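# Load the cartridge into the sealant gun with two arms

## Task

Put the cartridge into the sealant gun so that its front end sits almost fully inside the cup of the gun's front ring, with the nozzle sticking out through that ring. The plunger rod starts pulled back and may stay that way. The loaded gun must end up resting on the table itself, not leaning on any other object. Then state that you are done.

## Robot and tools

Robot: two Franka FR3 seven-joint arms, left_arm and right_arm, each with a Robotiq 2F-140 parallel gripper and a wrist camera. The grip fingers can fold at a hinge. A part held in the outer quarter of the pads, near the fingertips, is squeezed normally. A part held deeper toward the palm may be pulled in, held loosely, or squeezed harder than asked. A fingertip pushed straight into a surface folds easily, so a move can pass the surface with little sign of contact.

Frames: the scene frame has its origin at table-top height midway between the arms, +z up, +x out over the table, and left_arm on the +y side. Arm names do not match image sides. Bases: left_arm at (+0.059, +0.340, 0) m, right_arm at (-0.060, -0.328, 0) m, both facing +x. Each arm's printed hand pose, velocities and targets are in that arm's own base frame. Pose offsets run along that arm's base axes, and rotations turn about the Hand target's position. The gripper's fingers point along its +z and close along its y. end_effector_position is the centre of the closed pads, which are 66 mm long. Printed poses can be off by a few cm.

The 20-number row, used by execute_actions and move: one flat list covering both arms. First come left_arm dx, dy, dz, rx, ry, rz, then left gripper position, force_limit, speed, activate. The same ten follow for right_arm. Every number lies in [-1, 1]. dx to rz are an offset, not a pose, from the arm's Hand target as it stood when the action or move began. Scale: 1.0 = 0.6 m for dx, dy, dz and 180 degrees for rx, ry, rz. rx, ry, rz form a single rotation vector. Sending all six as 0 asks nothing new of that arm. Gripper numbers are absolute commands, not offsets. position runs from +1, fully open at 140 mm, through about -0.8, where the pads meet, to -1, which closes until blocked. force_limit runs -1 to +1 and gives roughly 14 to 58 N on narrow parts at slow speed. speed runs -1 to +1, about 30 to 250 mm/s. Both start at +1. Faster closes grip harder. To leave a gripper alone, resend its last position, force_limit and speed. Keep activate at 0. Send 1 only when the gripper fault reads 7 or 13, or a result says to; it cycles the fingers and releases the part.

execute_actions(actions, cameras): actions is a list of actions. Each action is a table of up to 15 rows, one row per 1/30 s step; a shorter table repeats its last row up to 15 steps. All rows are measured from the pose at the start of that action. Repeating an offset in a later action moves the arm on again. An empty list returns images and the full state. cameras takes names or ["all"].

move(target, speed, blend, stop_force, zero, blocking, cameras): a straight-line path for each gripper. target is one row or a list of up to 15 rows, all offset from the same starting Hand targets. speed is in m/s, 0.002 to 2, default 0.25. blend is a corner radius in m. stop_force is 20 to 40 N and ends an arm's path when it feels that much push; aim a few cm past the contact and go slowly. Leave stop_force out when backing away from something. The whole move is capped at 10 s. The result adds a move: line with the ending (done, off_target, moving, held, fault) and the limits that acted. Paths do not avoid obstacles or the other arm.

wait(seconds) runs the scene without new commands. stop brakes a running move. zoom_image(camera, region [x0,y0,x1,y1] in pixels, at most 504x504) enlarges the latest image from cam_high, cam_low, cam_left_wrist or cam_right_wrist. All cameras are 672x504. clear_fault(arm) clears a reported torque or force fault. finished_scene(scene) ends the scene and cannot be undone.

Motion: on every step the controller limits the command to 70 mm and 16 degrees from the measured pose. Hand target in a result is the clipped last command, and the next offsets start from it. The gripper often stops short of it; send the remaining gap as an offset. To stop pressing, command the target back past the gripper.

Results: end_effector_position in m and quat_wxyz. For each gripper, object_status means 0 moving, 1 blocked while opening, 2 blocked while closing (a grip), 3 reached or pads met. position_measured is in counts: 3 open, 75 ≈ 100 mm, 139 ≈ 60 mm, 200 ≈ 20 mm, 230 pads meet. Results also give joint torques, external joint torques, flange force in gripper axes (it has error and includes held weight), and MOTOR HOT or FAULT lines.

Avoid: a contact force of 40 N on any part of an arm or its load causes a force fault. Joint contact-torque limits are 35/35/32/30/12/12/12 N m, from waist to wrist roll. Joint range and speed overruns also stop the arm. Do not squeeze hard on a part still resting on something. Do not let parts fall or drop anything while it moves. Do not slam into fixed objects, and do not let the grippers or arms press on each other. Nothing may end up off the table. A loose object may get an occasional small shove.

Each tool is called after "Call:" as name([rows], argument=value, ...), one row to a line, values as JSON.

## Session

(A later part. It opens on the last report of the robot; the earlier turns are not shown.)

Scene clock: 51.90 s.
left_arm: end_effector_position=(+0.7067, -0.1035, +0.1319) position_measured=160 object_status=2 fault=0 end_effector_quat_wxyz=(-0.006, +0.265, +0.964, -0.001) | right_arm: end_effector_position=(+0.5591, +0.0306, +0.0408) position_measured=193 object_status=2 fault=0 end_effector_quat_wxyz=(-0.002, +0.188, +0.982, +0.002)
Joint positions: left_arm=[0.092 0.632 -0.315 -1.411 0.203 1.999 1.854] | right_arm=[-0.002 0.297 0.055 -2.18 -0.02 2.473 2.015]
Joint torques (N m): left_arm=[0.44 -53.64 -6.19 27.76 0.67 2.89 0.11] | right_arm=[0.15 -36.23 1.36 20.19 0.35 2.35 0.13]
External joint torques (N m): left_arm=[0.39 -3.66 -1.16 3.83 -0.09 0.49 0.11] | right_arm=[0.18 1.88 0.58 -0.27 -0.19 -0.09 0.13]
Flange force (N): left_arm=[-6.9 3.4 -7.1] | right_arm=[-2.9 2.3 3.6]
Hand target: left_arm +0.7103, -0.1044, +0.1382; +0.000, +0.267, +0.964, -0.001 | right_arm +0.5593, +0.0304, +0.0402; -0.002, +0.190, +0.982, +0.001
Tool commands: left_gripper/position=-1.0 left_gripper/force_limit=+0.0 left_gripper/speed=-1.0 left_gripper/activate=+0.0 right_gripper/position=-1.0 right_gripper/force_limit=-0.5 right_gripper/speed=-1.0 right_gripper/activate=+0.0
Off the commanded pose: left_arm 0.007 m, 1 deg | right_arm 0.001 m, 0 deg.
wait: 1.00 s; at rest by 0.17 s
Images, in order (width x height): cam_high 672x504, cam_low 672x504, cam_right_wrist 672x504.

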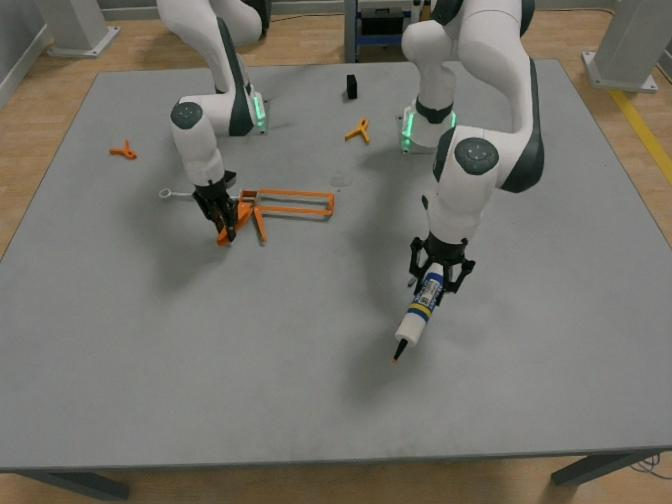

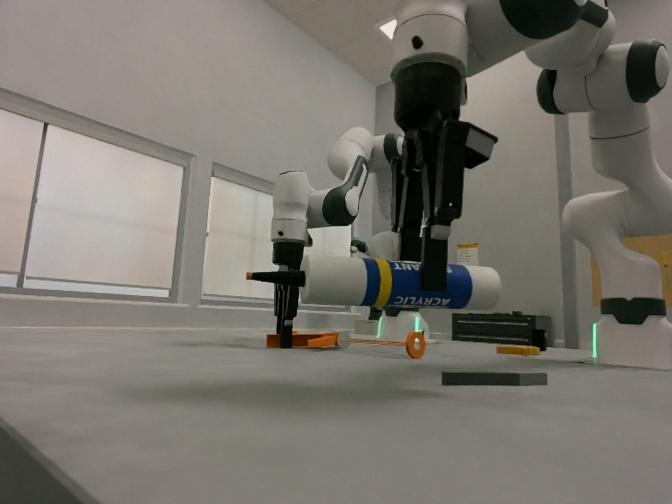

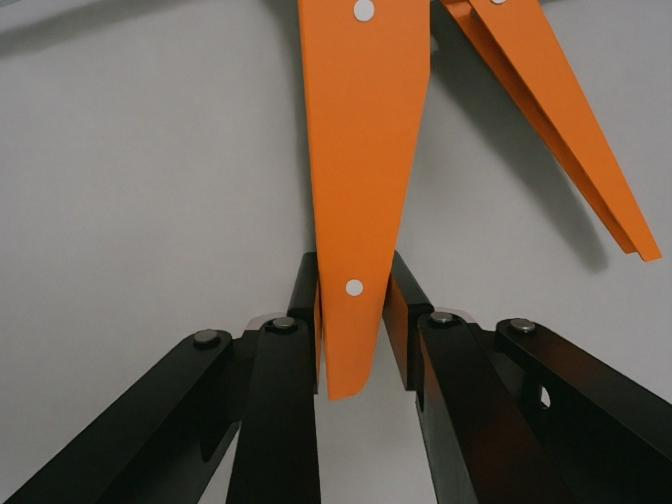

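Call:
move([
  [-0.3,-0.15,0.17,0,0,0.4,-1,0,-1,0,0,0,0,0,0,0,-1,-0.5,-1,0],
  [-0.634,-0.509,0.17,0,0,0.645,-1,0,-1,0,0,0,0,0,0,0,-1,-0.5,-1,0],
], blend=[0.05,0], speed=0.25, cameras=["cam_left_wrist","cam_high","cam_low"])

Scene clock: 58.30 s.
left_arm: end_effector_position=(+0.3274, -0.4079, +0.2363) position_measured=160 object_status=2 fault=0 end_effector_quat_wxyz=(-0.001, -0.675, +0.738, +0.005) | right_arm: end_effector_position=(+0.5591, +0.0306, +0.0408) position_measured=193 object_status=2 fault=0 end_effector_quat_wxyz=(-0.002, +0.188, +0.982, +0.002)
Joint positions: left_arm=[-0.322 -0.091 -0.557 -2.114 -0.057 2.026 -0.762] | right_arm=[-0.002 0.297 0.055 -2.18 -0.02 2.473 2.015]
Joint velocities: left_arm=[-0.001 0.001 0 0 0 0.001 -0.005] | right_arm=[within noise]
Joint torques (N m): left_arm=[0.21 -26.07 1.2 28.66 1.05 2.99 -0.22] | right_arm=[0.19 -36.27 1.38 20.18 0.35 2.35 0.12]
External joint torques (N m): left_arm=[0.12 -1.27 -0.36 4.23 0.34 0.37 -0.22] | right_arm=[0.09 1.95 0.48 -0.35 -0.18 -0.1 0.11]
Flange force (N): left_arm=[8.4 -7.1 -7.4] | right_arm=[-2.9 2.0 3.7]
Hand target: left_arm +0.3299, -0.4098, +0.2402; +0.001, -0.677, +0.736, +0.000 | right_arm +0.5593, +0.0304, +0.0402; -0.002, +0.190, +0.982, +0.001
Off the commanded pose: left_arm 0.005 m, 1 deg | right_arm 0.001 m, 0 deg.
move: off_target (left_arm)
Images, in order (width x height): cam_high 672x504, cam_low 672x504, cam_left_wrist 672x504.

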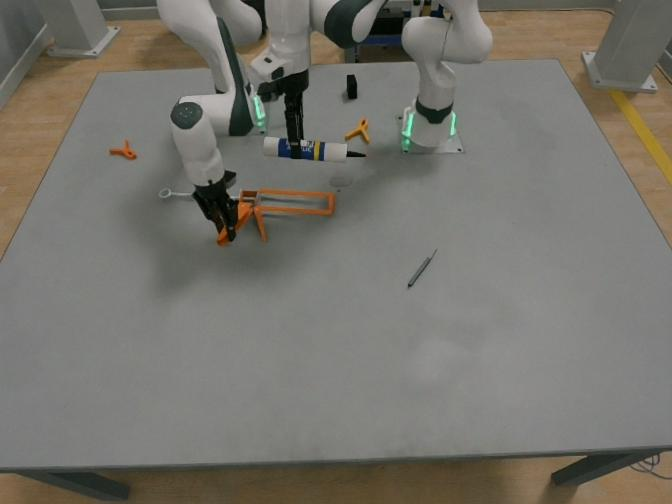

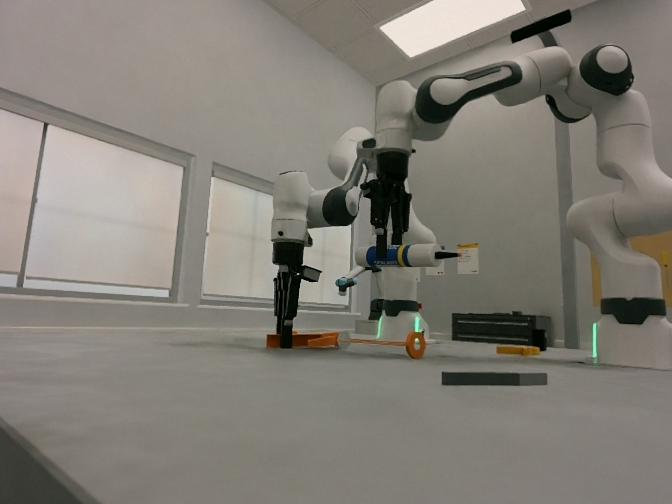

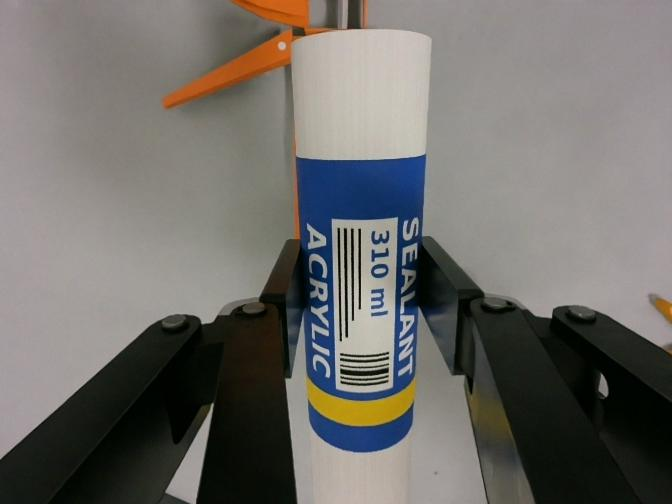

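Call:
move([
  [0,-0.127,-0.05,-0.1107,0.0099,0,-1,0,-1,0,0,0,0,0,0,0,-1,-0.5,-1,0],
  [0,-0.127,-0.16,-0.1107,0.0099,0,-1,0,-1,0,0,0,0,0,0,0,-1,-0.5,-1,0],
], speed=0.12, cameras=["cam_left_wrist","cam_high","cam_low","cam_right_wrist"])

Call:
zoom_image(camera="cam_low", region=[320, 240, 480, 370])

Call:
zoom_image(camera="cam_high", region=[200, 110, 380, 260])

Scene clock: 61.73 s.
left_arm: end_effector_position=(+0.3221, -0.4347, +0.2173) position_measured=160 object_status=2 fault=0 end_effector_quat_wxyz=(+0.057, +0.684, -0.726, +0.032) | right_arm: end_effector_position=(+0.5591, +0.0306, +0.0408) position_measured=193 object_status=2 fault=0 end_effector_quat_wxyz=(-0.002, +0.188, +0.982, +0.002)
Joint positions: left_arm=[-0.328 -0.089 -0.543 -2.186 -0.189 2.172 -0.708] | right_arm=[-0.002 0.297 0.055 -2.18 -0.02 2.473 2.015]
Joint velocities: left_arm=[0 0.001 0.001 0 0 -0.005 -0.001] | right_arm=[within noise]
Joint torques (N m): left_arm=[-0.07 -26.36 1.45 27.76 0.77 3.38 -0.09] | right_arm=[0.16 -36.28 1.38 20.21 0.35 2.35 0.1]
External joint torques (N m): left_arm=[-0.03 -1.41 0.12 3.59 0.17 0.61 -0.1] | right_arm=[0.02 1.82 0.45 -0.2 -0.18 -0.09 0.1]
Flange force (N): left_arm=[6.2 -4.8 -4.9] | right_arm=[-3.2 2.0 3.4]
Hand target: left_arm +0.3239, -0.4359, +0.2202; +0.055, +0.684, -0.726, +0.036 (not the last commanded pose) | right_arm +0.5593, +0.0304, +0.0402; -0.002, +0.190, +0.982, +0.001
Off the commanded pose: left_arm 0.090 m, 13 deg | right_arm 0.001 m, 0 deg.
move: held (left_arm; a check stopped the path); path passed 0 of 2 targets; limits=held
pose unreachable (left arm): on one or more control steps of this call, first in action 0 (counted from 0), this arm could not follow its commanded pose, so it was not sent that pose on those steps. It may still have moved: this result reports where it is.
cause: moving toward the commanded pose would bring a part of the arm too close to another arm (a part of this arm just beyond joint 7 (wrist roll) and a part of the right arm just beyond its joint 5 (forearm roll), 12 mm apart when this arm was first held).

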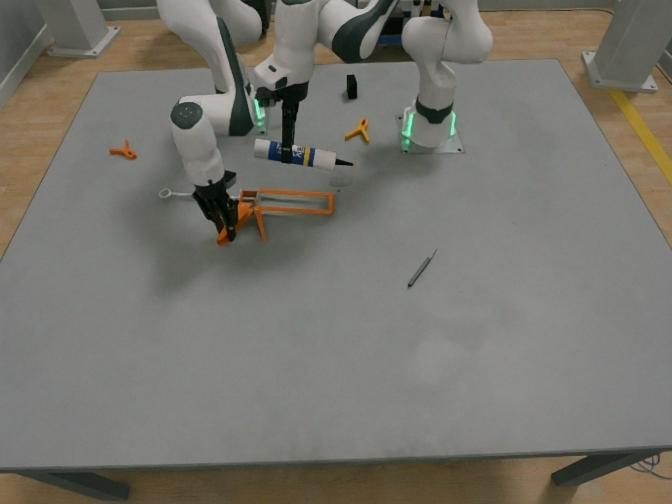

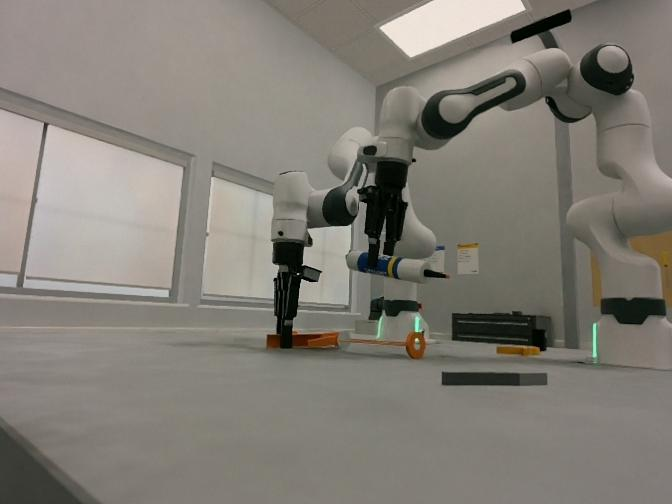

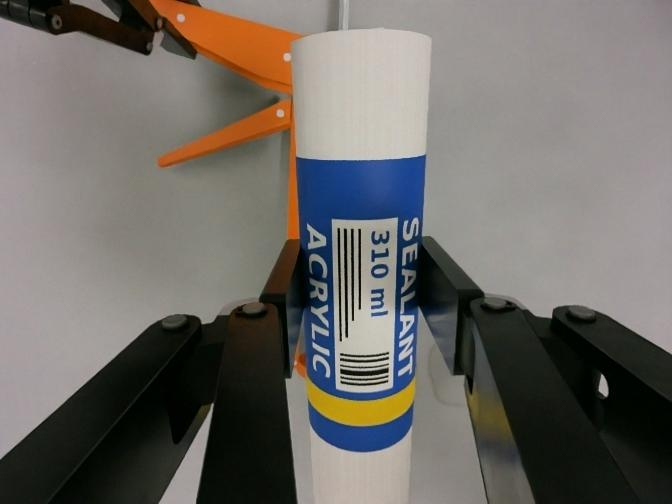

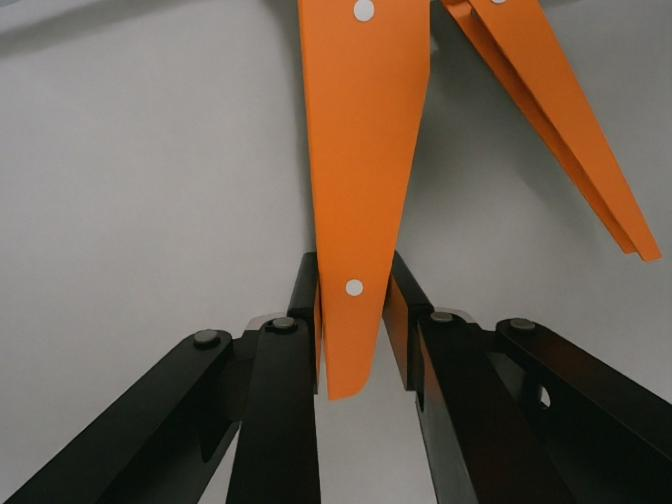

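Scaled by 3.150 from the camera's image (finer frame: 960x720).

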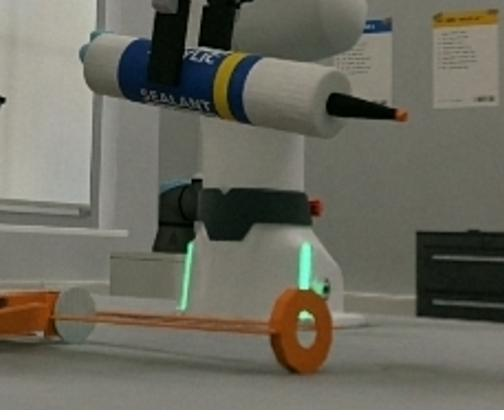

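Scaled by 2.800 from the camera's image (finer frame: 960x720).

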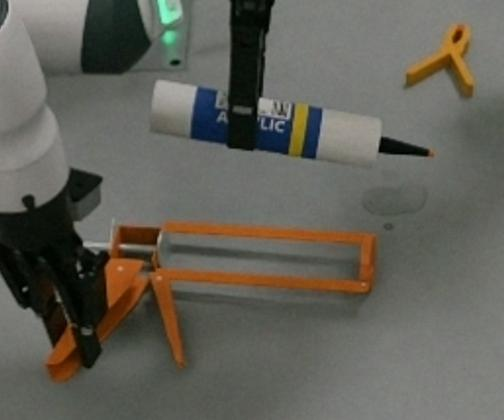

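Call:
move([
  [0,0,0,0,0,0,-1,0,-1,0,0,0,0,0,0,0,0.2,-0.5,-0.5,0],
  [0,0,0,0,0,0,-1,0,-1,0,0,0,0.15,0,0,0,0.2,-0.5,-0.5,0],
  [0,0,0,0,0,0,-1,0,-1,0,0.05,-0.4,0.25,0,0,0,0.2,-0.5,-0.5,0],
], speed=0.3, blend=[0,0.03,0])

Call:
move([
  [0.01,-0.085,0.12,-0.05,0.0045,0,-1,0,-1,0,0,0,0,0,0,0,0.2,-0.5,-0.5,0],
  [0.01,-0.085,-0.13,-0.05,0.0045,0,-1,0,-1,0,0,0,0,0,0,0,0.2,-0.5,-0.5,0],
], speed=0.12, cameras=["cam_left_wrist","cam_high","cam_low"])

Call:
zoom_image(camera="cam_low", region=[320, 240, 480, 370])

Call:
zoom_image(camera="cam_high", region=[200, 110, 380, 260])

Scene clock: 63.80 s.
left_arm: end_effector_position=(+0.3220, -0.4346, +0.2172) position_measured=160 object_status=2 fault=0 end_effector_quat_wxyz=(+0.057, +0.684, -0.726, +0.032) | right_arm: end_effector_position=(+0.5595, +0.0304, +0.0432) position_measured=104 object_status=3 fault=0 end_effector_quat_wxyz=(-0.002, +0.188, +0.982, +0.001)
Joint positions: left_arm=[-0.328 -0.089 -0.543 -2.186 -0.189 2.172 -0.708] | right_arm=[-0.002 0.293 0.055 -2.179 -0.02 2.469 2.015]
Joint torques (N m): left_arm=[-0.15 -26.36 1.43 27.8 0.79 3.25 -0.08] | right_arm=[-0.07 -36.06 1.93 19.71 0.59 2.31 -0.06]
External joint torques (N m): left_arm=[0.05 -1.31 0.26 3.61 0.19 0.49 -0.08] | right_arm=[-0.07 1.92 1.13 -0.76 0.05 -0.12 -0.07]
Flange force (N): left_arm=[6.3 -5.3 -5.2] | right_arm=[-1.5 1.1 3.6]
Hand target: left_arm +0.3239, -0.4359, +0.2202; +0.055, +0.684, -0.726, +0.036 | right_arm +0.5588, +0.0304, +0.0419; -0.003, +0.188, +0.982, +0.001 (not the last commanded pose)
Off the commanded pose: left_arm 0.004 m, 0 deg | right_arm 0.283 m, 0 deg.
move: held (right_arm; a check stopped the path); path passed 1 of 3 targets; limits=held
pose unreachable (right arm): on one or more control steps of this call, first in action 0 (counted from 0), this arm could not follow its commanded pose, so it was not sent that pose on those steps. It may still have moved: this result reports where it is.
cause: moving toward the commanded pose would bring a part of the arm too close to another arm (a part of this arm just beyond joint 5 (forearm roll) and a part of the left arm just beyond its joint 7 (wrist roll), where that arm would come to rest).

Scene clock: 65.37 s.
left_arm: end_effector_position=(+0.3234, -0.4810, +0.2781) position_measured=160 object_status=2 fault=0 end_effector_quat_wxyz=(+0.114, +0.681, -0.720, +0.072) | right_arm: end_effector_position=(+0.5597, +0.0304, +0.0433) position_measured=104 object_status=3 fault=0 end_effector_quat_wxyz=(-0.002, +0.188, +0.982, +0.001)
Joint positions: left_arm=[-0.337 -0.095 -0.528 -2.07 -0.317 2.123 -0.661] | right_arm=[-0.002 0.293 0.055 -2.179 -0.02 2.469 2.015]
Joint torques (N m): left_arm=[-0.07 -27.25 1.6 28.99 0.2 3.52 -0.04] | right_arm=[-0.08 -35.97 1.9 19.61 0.6 2.32 -0.08]
External joint torques (N m): left_arm=[-0.09 -1.74 0.08 4.02 -0.31 0.66 -0.05] | right_arm=[-0.03 2.15 1.16 -0.96 0.06 -0.13 -0.08]
Flange force (N): left_arm=[6.7 -4.2 -5.8] | right_arm=[-1.3 1.1 4.0]
Hand target: left_arm +0.3251, -0.4825, +0.2820; +0.113, +0.680, -0.720, +0.076 (not the last commanded pose) | right_arm +0.5588, +0.0304, +0.0419; -0.003, +0.188, +0.982, +0.001
Off the commanded pose: left_arm 0.136 m, 2 deg | right_arm 0.002 m, 0 deg.
move: held (left_arm; a check stopped the path); path passed 1 of 2 targets; limits=held
pose unreachable (left arm): on one or more control steps of this call, first in action 0 (counted from 0), this arm could not follow its commanded pose, so it was not sent that pose on those steps. It may still have moved: this result reports where it is.
cause: moving toward the commanded pose would bring a part of the arm too close to another arm (a part of this arm just beyond joint 7 (wrist roll) and a part of the right arm just beyond its joint 5 (forearm roll), 9 mm apart when this arm was first held).
Images, in order (width x height): cam_high 672x504, cam_low 672x504, cam_left_wrist 672x504.

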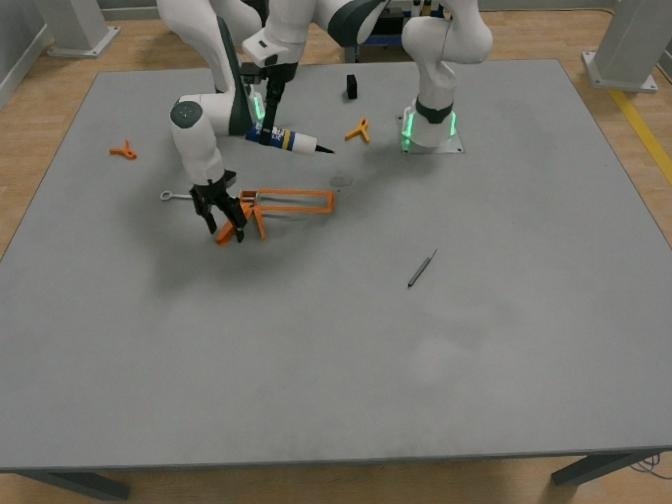

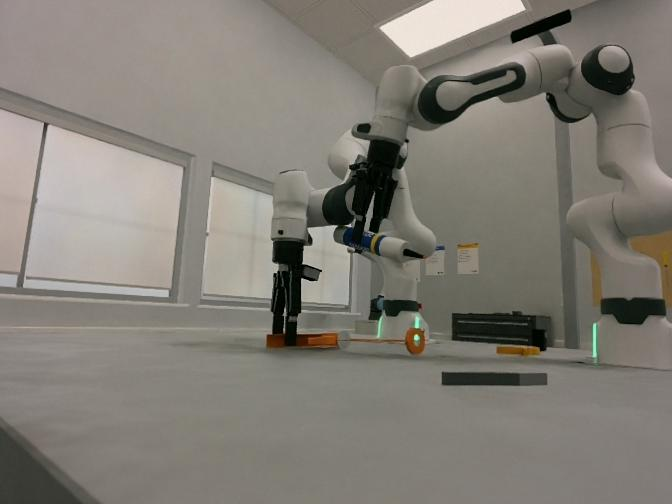

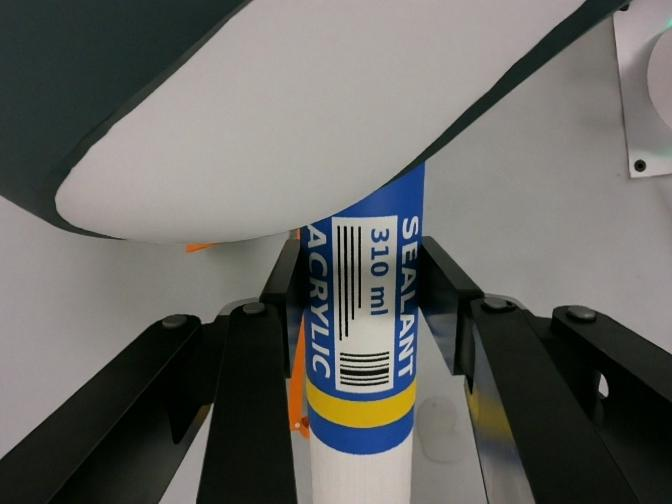

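Scaled by 3.150 from the camera's image (finer frame: 960x720).

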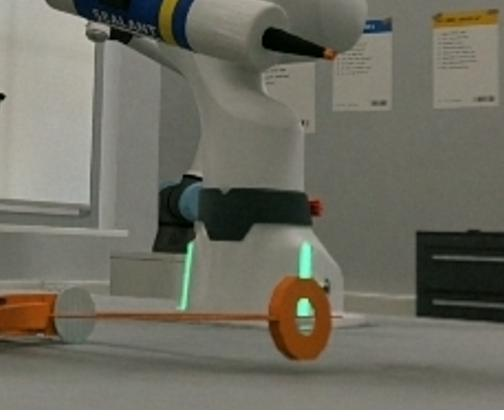

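Scaled by 2.800 from the camera's image (finer frame: 960x720).

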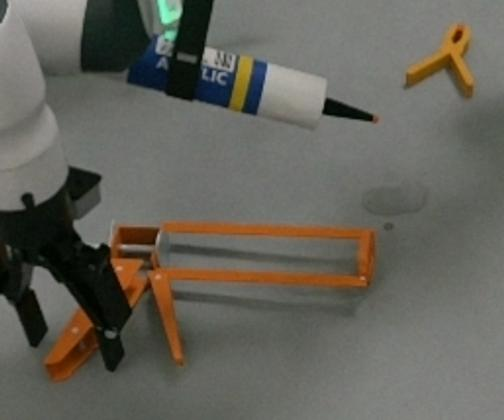

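Call:
move(target=[0.0,0.25,0.08,0,0,0,-1,0,-1,0,0,0,0,0,0,0,0.2,-0.5,-0.5,0], speed=0.2)

Call:
move([
  [0,0,0,0,0,0,-1,0,-1,0,0,0,0.18,0,0,0,0.2,-0.5,-0.5,0],
  [0,0,0,0,0,0,-1,0,-1,0,0.05,-0.4,0.25,0,0,0,0.2,-0.5,-0.5,0],
], speed=0.3, blend=[0.03,0], cameras=["cam_high","cam_low","cam_left_wrist"])

Scene clock: 67.63 s.
left_arm: end_effector_position=(+0.3234, -0.3320, +0.3260) position_measured=160 object_status=2 fault=0 end_effector_quat_wxyz=(+0.116, +0.683, -0.718, +0.071) | right_arm: end_effector_position=(+0.5597, +0.0304, +0.0433) position_measured=104 object_status=3 fault=0 end_effector_quat_wxyz=(-0.002, +0.188, +0.982, +0.001)
Joint positions: left_arm=[-0.327 -0.435 -0.269 -2.267 -0.394 1.91 -0.407] | right_arm=[-0.002 0.293 0.055 -2.179 -0.02 2.469 2.015]
Joint velocities: left_arm=[0.001 0.002 0 -0.001 0 -0.001 0.007] | right_arm=[within noise]
Joint torques (N m): left_arm=[-0.64 -18.61 4.2 28.36 0.22 3.13 0.14] | right_arm=[-0.1 -35.99 1.97 19.6 0.6 2.32 -0.09]
External joint torques (N m): left_arm=[-0.63 -2.01 1 3.49 -0.08 0.47 0.13] | right_arm=[-0.09 2.15 1.18 -0.97 0.06 -0.14 -0.09]
Flange force (N): left_arm=[2.6 -2.0 -7.1] | right_arm=[-1.3 1.0 4.0]
Hand target: left_arm +0.3251, -0.3325, +0.3300; +0.113, +0.680, -0.720, +0.076 | right_arm +0.5588, +0.0304, +0.0419; -0.003, +0.188, +0.982, +0.001
Off the commanded pose: left_arm 0.004 m, 1 deg | right_arm 0.002 m, 0 deg.
move: off_target (left_arm)

Scene clock: 70.23 s.
left_arm: end_effector_position=(+0.3234, -0.3320, +0.3260) position_measured=160 object_status=2 fault=0 end_effector_quat_wxyz=(+0.115, +0.682, -0.718, +0.071) | right_arm: end_effector_position=(+0.5895, -0.2100, +0.1928) position_measured=104 object_status=3 fault=0 end_effector_quat_wxyz=(-0.001, +0.191, +0.982, +0.000)
Joint positions: left_arm=[-0.327 -0.435 -0.269 -2.267 -0.394 1.909 -0.405] | right_arm=[-0.289 0.257 -0.058 -1.799 0.017 2.055 1.601]
Joint velocities: left_arm=[within noise] | right_arm=[0 0 -0.001 0.001 0.001 -0.001 -0.006]
Joint torques (N m): left_arm=[-0.17 -18.65 3.9 28.33 0.09 3.12 0.15] | right_arm=[-0.5 -38.85 1.24 24.55 1.01 1.91 -0.25]
External joint torques (N m): left_arm=[-0.17 -2.15 0.7 3.57 -0.21 0.48 0.14] | right_arm=[-0.55 2.2 1.45 0.07 0.28 -0.57 -0.25]
Flange force (N): left_arm=[2.7 -1.9 -7.2] | right_arm=[-7.9 0.1 0.5]
Hand target: left_arm +0.3251, -0.3325, +0.3300; +0.113, +0.680, -0.720, +0.076 | right_arm +0.5888, -0.2096, +0.1919; -0.003, +0.188, +0.982, +0.001
Off the commanded pose: left_arm 0.004 m, 1 deg | right_arm 0.001 m, 0 deg.
move: done

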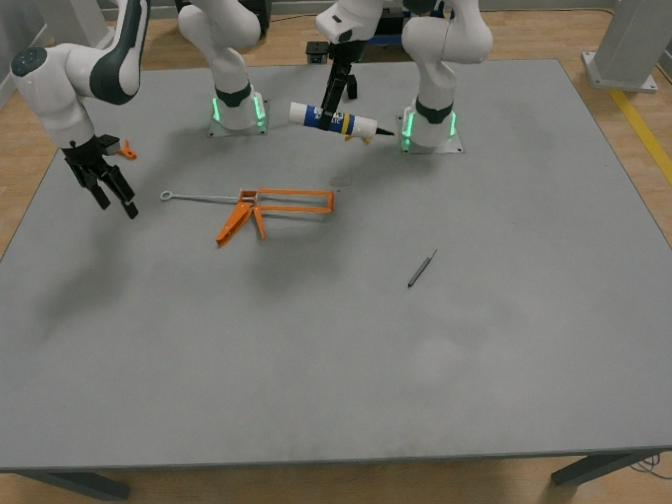

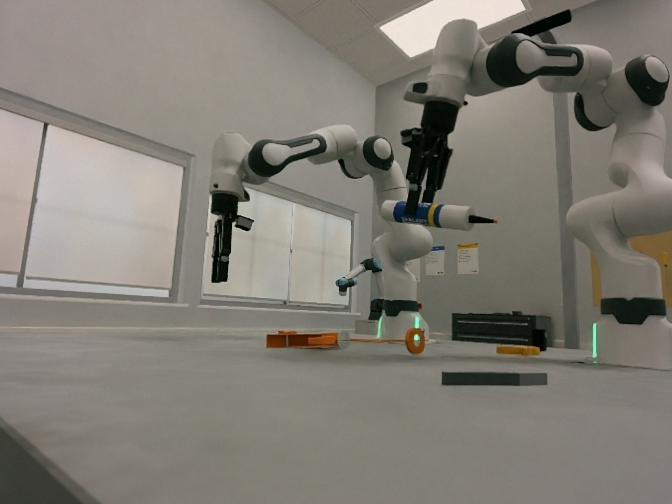

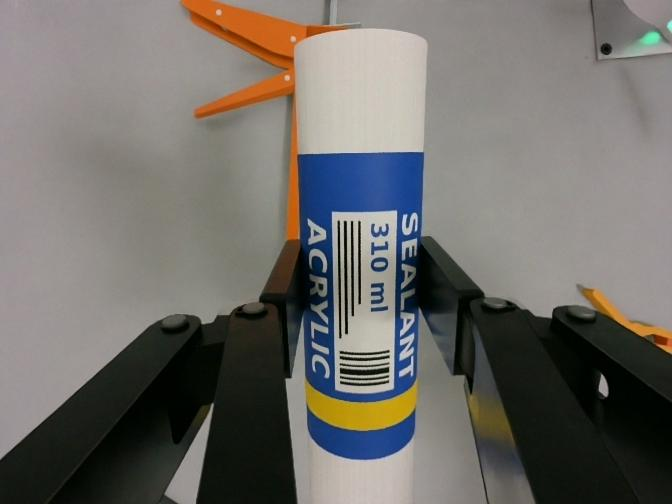

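Call:
move([
  [0.0065,-0.26,0,0,0,0,-1,0,-1,0,0,0,0,0,0,0,0.2,-0.5,-0.5,0],
  [0.0065,-0.26,-0.30,0,0,0,-1,0,-1,0,0,0,0,0,0,0,0.2,-0.5,-0.5,0],
], speed=0.2, blend=[0.03,0], cameras=["cam_high","cam_low","cam_left_wrist"])

Call:
zoom_image(camera="cam_low", region=[320, 250, 460, 370])

Call:
zoom_image(camera="cam_high", region=[220, 130, 360, 250])

Scene clock: 73.60 s.
left_arm: end_effector_position=(+0.3254, -0.4846, +0.1452) position_measured=160 object_status=2 fault=0 end_effector_quat_wxyz=(+0.115, +0.680, -0.721, +0.069) | right_arm: end_effector_position=(+0.5895, -0.2100, +0.1928) position_measured=104 object_status=3 fault=0 end_effector_quat_wxyz=(-0.001, +0.190, +0.982, +0.000)
Joint positions: left_arm=[-0.378 0.094 -0.527 -2.231 -0.268 2.453 -0.644] | right_arm=[-0.289 0.257 -0.058 -1.799 0.017 2.054 1.599]
Joint velocities: left_arm=[0 0 0.001 0 0.002 0.003 -0.001] | right_arm=[within noise]
Joint torques (N m): left_arm=[-0.53 -31.44 -1.64 26.6 0.8 3.84 -0.23] | right_arm=[-0.24 -38.84 0.96 24.58 1.07 1.92 -0.32]
External joint torques (N m): left_arm=[-0.62 -1.68 -0.33 4.05 0.16 1.03 -0.24] | right_arm=[-0.2 2.07 1.24 0.19 0.34 -0.54 -0.32]
Flange force (N): left_arm=[8.5 -5.0 -1.8] | right_arm=[-7.9 0.2 0.3]
Hand target: left_arm +0.3290, -0.4885, +0.1500; +0.113, +0.680, -0.720, +0.076 | right_arm +0.5888, -0.2096, +0.1919; -0.003, +0.188, +0.982, +0.001
Off the commanded pose: left_arm 0.007 m, 1 deg | right_arm 0.001 m, 0 deg.
move: off_target (left_arm)

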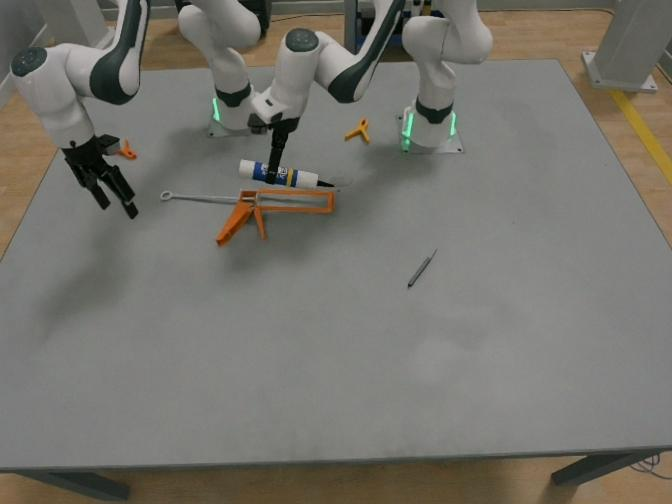

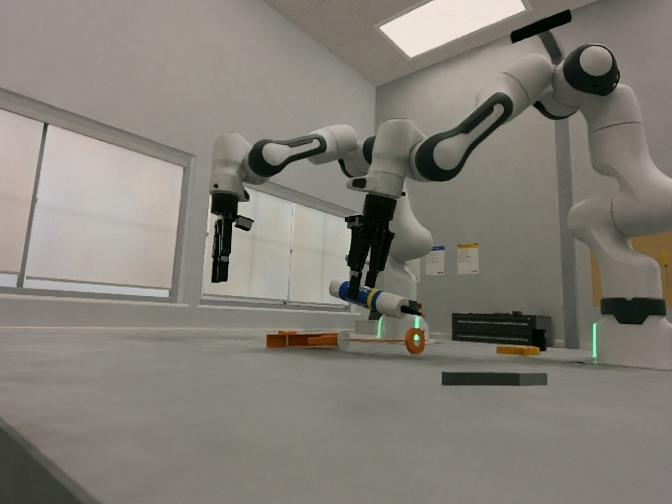

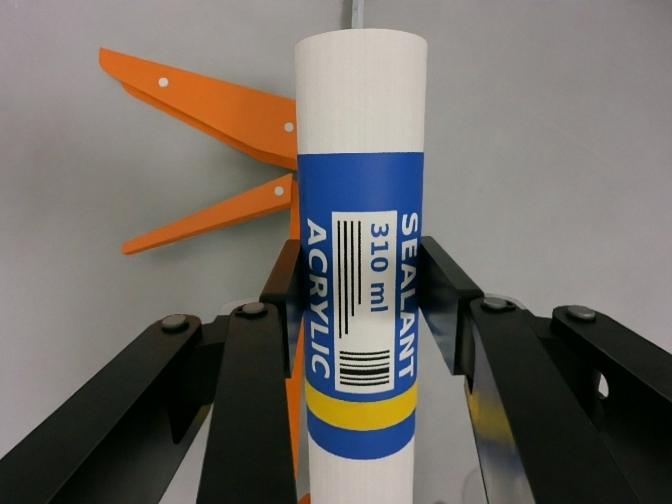

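Scaled by 3.600 from the camera's image (finer frame: 960x720).

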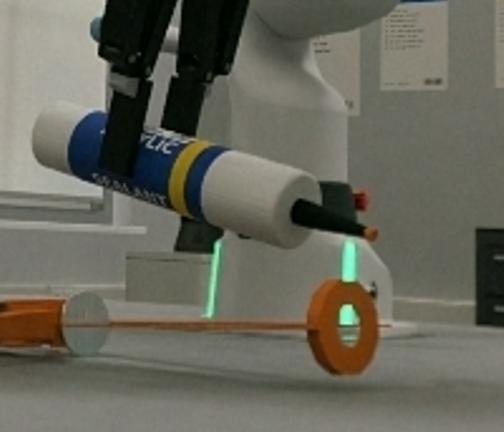

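Scaled by 3.600 from the camera's image (finer frame: 960x720).

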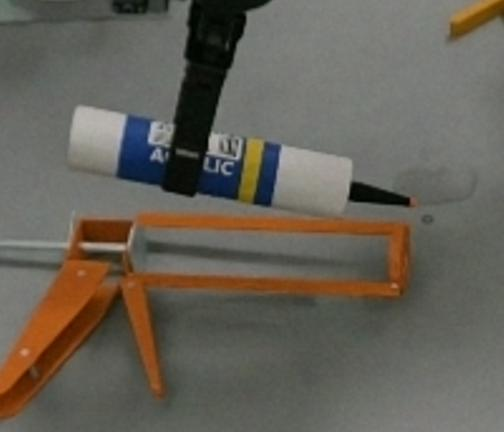

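Call:
move([
  [-0.0027,-0.067,0,0,0,0,-1,0,-1,0,0,0,0,0,0,0,0.2,-0.5,-0.5,0],
  [-0.0027,-0.067,-0.075,0,0,0,-1,0,-1,0,0,0,0,0,0,0,0.2,-0.5,-0.5,0],
], speed=0.12, cameras=["cam_high","cam_low"])

Call:
zoom_image(camera="cam_low", region=[320, 250, 460, 370])

Call:
zoom_image(camera="cam_high", region=[220, 130, 360, 250])

Scene clock: 76.43 s.
left_arm: end_effector_position=(+0.3231, -0.5245, +0.0993) position_measured=160 object_status=2 fault=0 end_effector_quat_wxyz=(+0.114, +0.680, -0.722, +0.068) | right_arm: end_effector_position=(+0.5895, -0.2100, +0.1928) position_measured=104 object_status=3 fault=0 end_effector_quat_wxyz=(-0.001, +0.190, +0.982, +0.000)
Joint positions: left_arm=[-0.465 0.269 -0.495 -2.156 -0.152 2.552 -0.754] | right_arm=[-0.289 0.257 -0.058 -1.799 0.017 2.054 1.599]
Joint velocities: left_arm=[-0.001 0.001 0 0 0 0.004 -0.001] | right_arm=[within noise]
Joint torques (N m): left_arm=[-0.7 -37.8 -4.21 25.38 0.91 4.08 -0.21] | right_arm=[-0.26 -38.83 1.01 24.57 1.07 1.91 -0.31]
External joint torques (N m): left_arm=[-0.56 -2.71 -0.24 3.6 0.21 1.18 -0.23] | right_arm=[-0.23 2.03 1.28 0.21 0.34 -0.55 -0.31]
Flange force (N): left_arm=[6.3 -2.4 -2.6] | right_arm=[-7.9 0.2 0.2]
Hand target: left_arm +0.3274, -0.5287, +0.1050; +0.113, +0.680, -0.720, +0.076 | right_arm +0.5888, -0.2096, +0.1919; -0.003, +0.188, +0.982, +0.001
Off the commanded pose: left_arm 0.008 m, 1 deg | right_arm 0.001 m, 0 deg.
move: off_target (left_arm)

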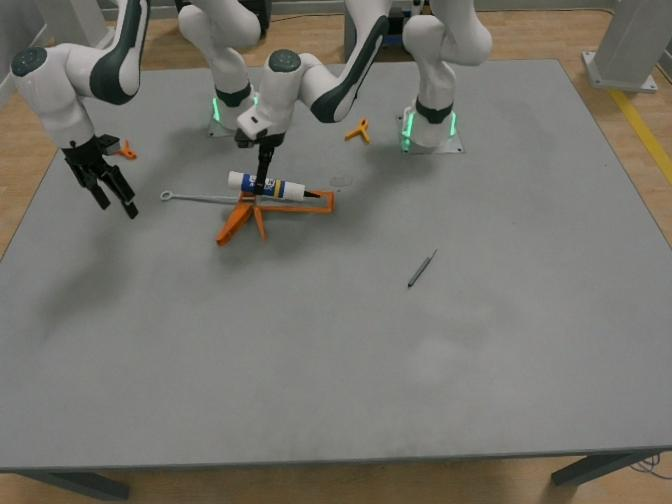

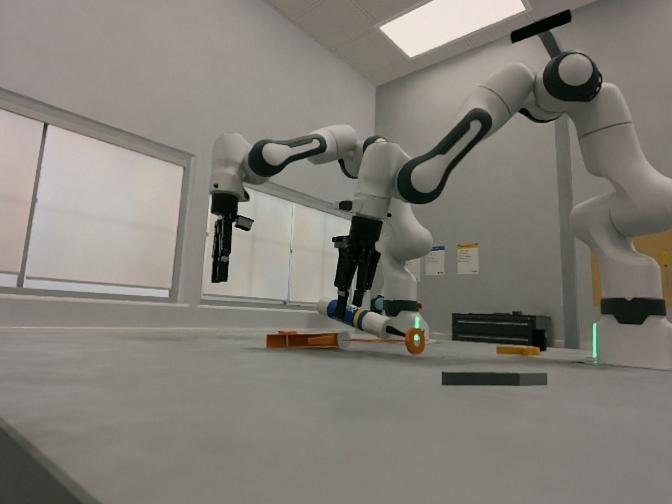

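Scaled by 3.600 from the camera's image (finer frame: 960x720).

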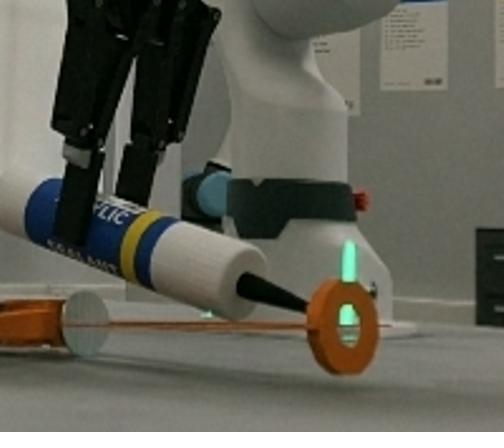

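Scaled by 3.600 from the camera's image (finer frame: 960x720).

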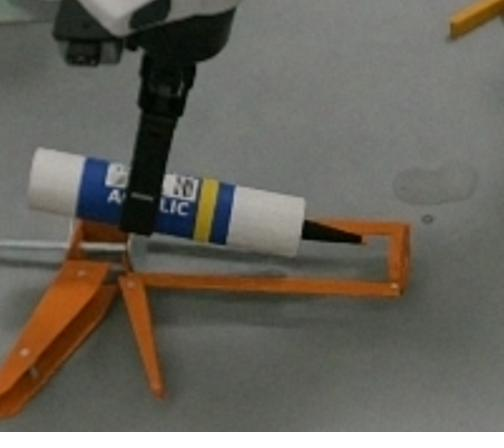

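Call:
move([
  [0,0,-0.02,0,0,0,-1,0,-1,0,0,0,0,0,0,0,0.2,-0.5,-0.5,0],
  [0.005,0.055,-0.038,0,0,0,-1,0,-1,0,0,0,0,0,0,0,0.2,-0.5,-0.5,0],
], speed=0.08, cameras=["cam_high","cam_low"])

Call:
zoom_image(camera="cam_low", region=[320, 250, 460, 370])

Call:
zoom_image(camera="cam_high", region=[220, 130, 360, 250])

Scene clock: 79.50 s.
left_arm: end_effector_position=(+0.3265, -0.4927, +0.0770) position_measured=160 object_status=2 fault=0 end_effector_quat_wxyz=(+0.114, +0.682, -0.719, +0.068) | right_arm: end_effector_position=(+0.5895, -0.2100, +0.1928) position_measured=104 object_status=3 fault=0 end_effector_quat_wxyz=(-0.001, +0.190, +0.982, +0.000)
Joint positions: left_arm=[-0.405 0.253 -0.515 -2.248 -0.185 2.619 -0.691] | right_arm=[-0.289 0.257 -0.058 -1.799 0.017 2.054 1.599]
Joint velocities: left_arm=[0.001 -0.001 -0.002 0 0 0.001 0.005] | right_arm=[within noise]
Joint torques (N m): left_arm=[0.61 -36.44 -4.39 23.72 0.36 3.9 0.22] | right_arm=[-0.25 -38.81 0.99 24.58 1.07 1.92 -0.32]
External joint torques (N m): left_arm=[0.71 -3.25 -0.66 3.05 -0.34 1.07 0.2] | right_arm=[-0.13 2.09 1.33 0.21 0.34 -0.53 -0.32]
Flange force (N): left_arm=[-0.2 0.2 -7.0] | right_arm=[-8.1 0.3 0.3]
Hand target: left_arm +0.3304, -0.4957, +0.0822; +0.113, +0.680, -0.720, +0.076 | right_arm +0.5888, -0.2096, +0.1919; -0.003, +0.188, +0.982, +0.001
Off the commanded pose: left_arm 0.007 m, 1 deg | right_arm 0.001 m, 0 deg.
move: off_target (left_arm)

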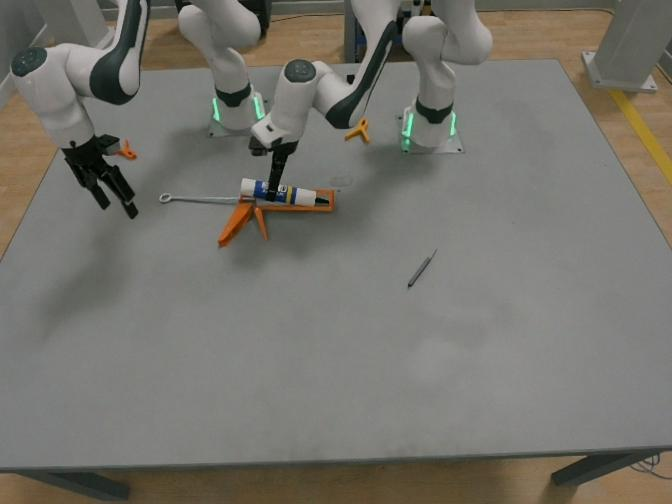

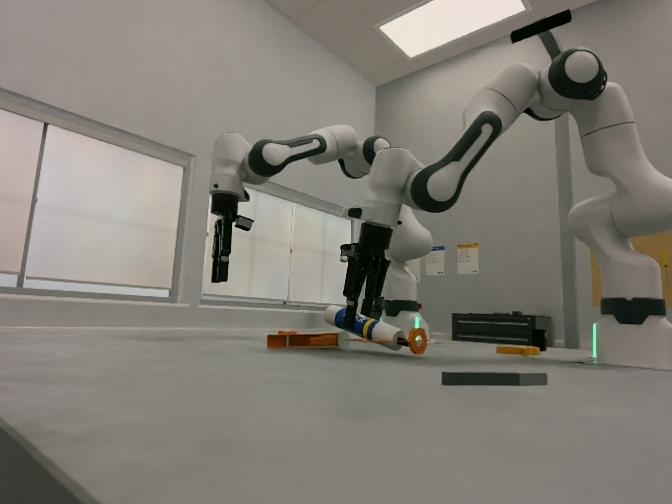

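Scaled by 3.600 from the camera's image (finer frame: 960x720).

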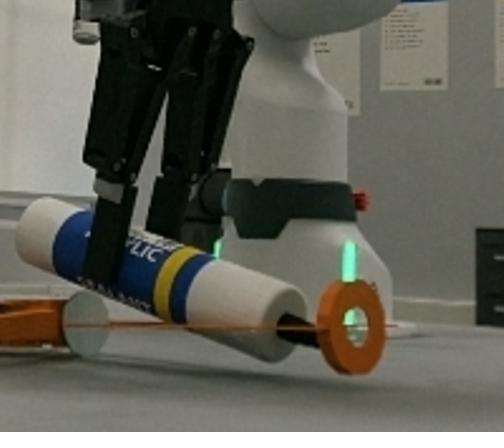

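Scaled by 3.600 from the camera's image (finer frame: 960x720).

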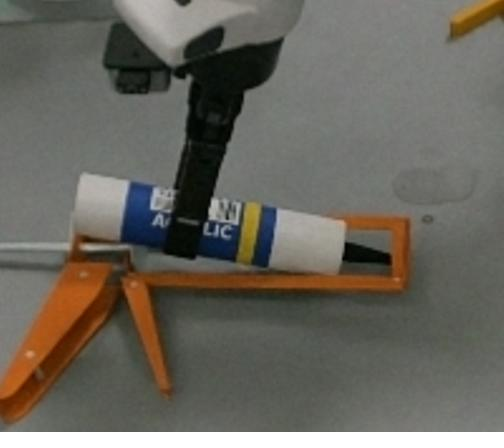

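Call:
move([
  [-0.001,-0.017,0.020,0,0,0,-1,0,-1,0,0,0,0,0,0,0,0.2,-0.5,-0.5,0],
  [0.0,0.01,0.020,0,0,0,-1,0,-1,0,0,0,0,0,0,0,0.2,-0.5,-0.5,0],
  [0.003,0.035,0.011,0,0,0,-1,0,-1,0,0,0,0,0,0,0,0.2,-0.5,-0.5,0],
], speed=0.06, cameras=["cam_high","cam_low"])

Call:
zoom_image(camera="cam_low", region=[320, 250, 460, 370])

Call:
zoom_image(camera="cam_high", region=[220, 130, 360, 250])

Scene clock: 82.47 s.
left_arm: end_effector_position=(+0.3283, -0.4715, +0.0835) position_measured=160 object_status=2 fault=0 end_effector_quat_wxyz=(+0.114, +0.682, -0.719, +0.068) | right_arm: end_effector_position=(+0.5895, -0.2100, +0.1928) position_measured=104 object_status=3 fault=0 end_effector_quat_wxyz=(-0.001, +0.190, +0.982, +0.000)
Joint positions: left_arm=[-0.355 0.198 -0.537 -2.297 -0.234 2.608 -0.631] | right_arm=[-0.289 0.257 -0.058 -1.799 0.017 2.054 1.599]
Joint velocities: left_arm=[0.001 0.001 0 0 0.001 0 0.007] | right_arm=[within noise]
Joint torques (N m): left_arm=[0.46 -34.55 -3.83 23.92 0.26 3.91 0.16] | right_arm=[-0.26 -38.87 0.98 24.54 1.07 1.92 -0.29]
External joint torques (N m): left_arm=[0.44 -3.24 -0.91 3.12 -0.43 1.08 0.15] | right_arm=[-0.12 2.1 1.36 0.14 0.35 -0.54 -0.29]
Flange force (N): left_arm=[0.1 1.0 -7.2] | right_arm=[-7.8 0.4 0.4]
Hand target: left_arm +0.3322, -0.4747, +0.0888; +0.113, +0.680, -0.720, +0.076 | right_arm +0.5888, -0.2096, +0.1919; -0.003, +0.188, +0.982, +0.001
Off the commanded pose: left_arm 0.007 m, 1 deg | right_arm 0.001 m, 0 deg.
move: off_target (left_arm)

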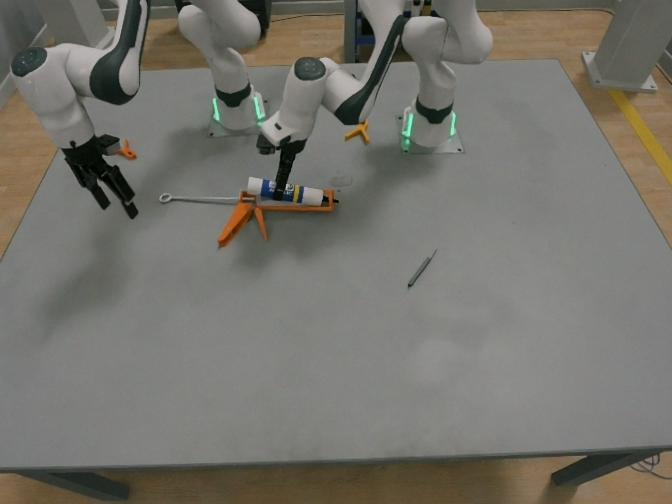

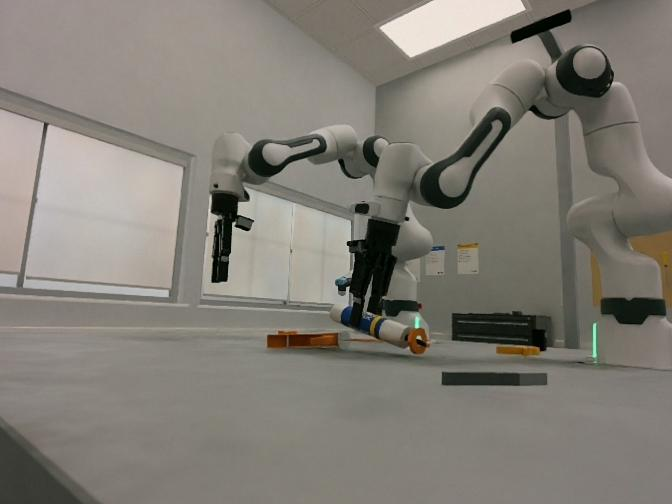

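Scaled by 3.600 from the camera's image (finer frame: 960x720).

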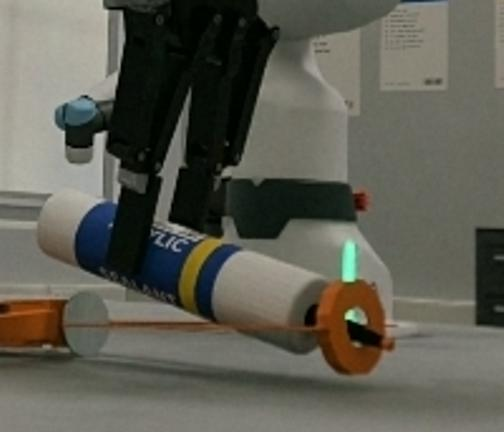

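Scaled by 3.600 from the camera's image (finer frame: 960x720).

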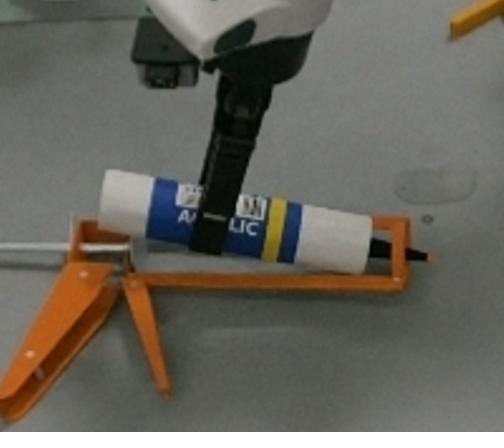

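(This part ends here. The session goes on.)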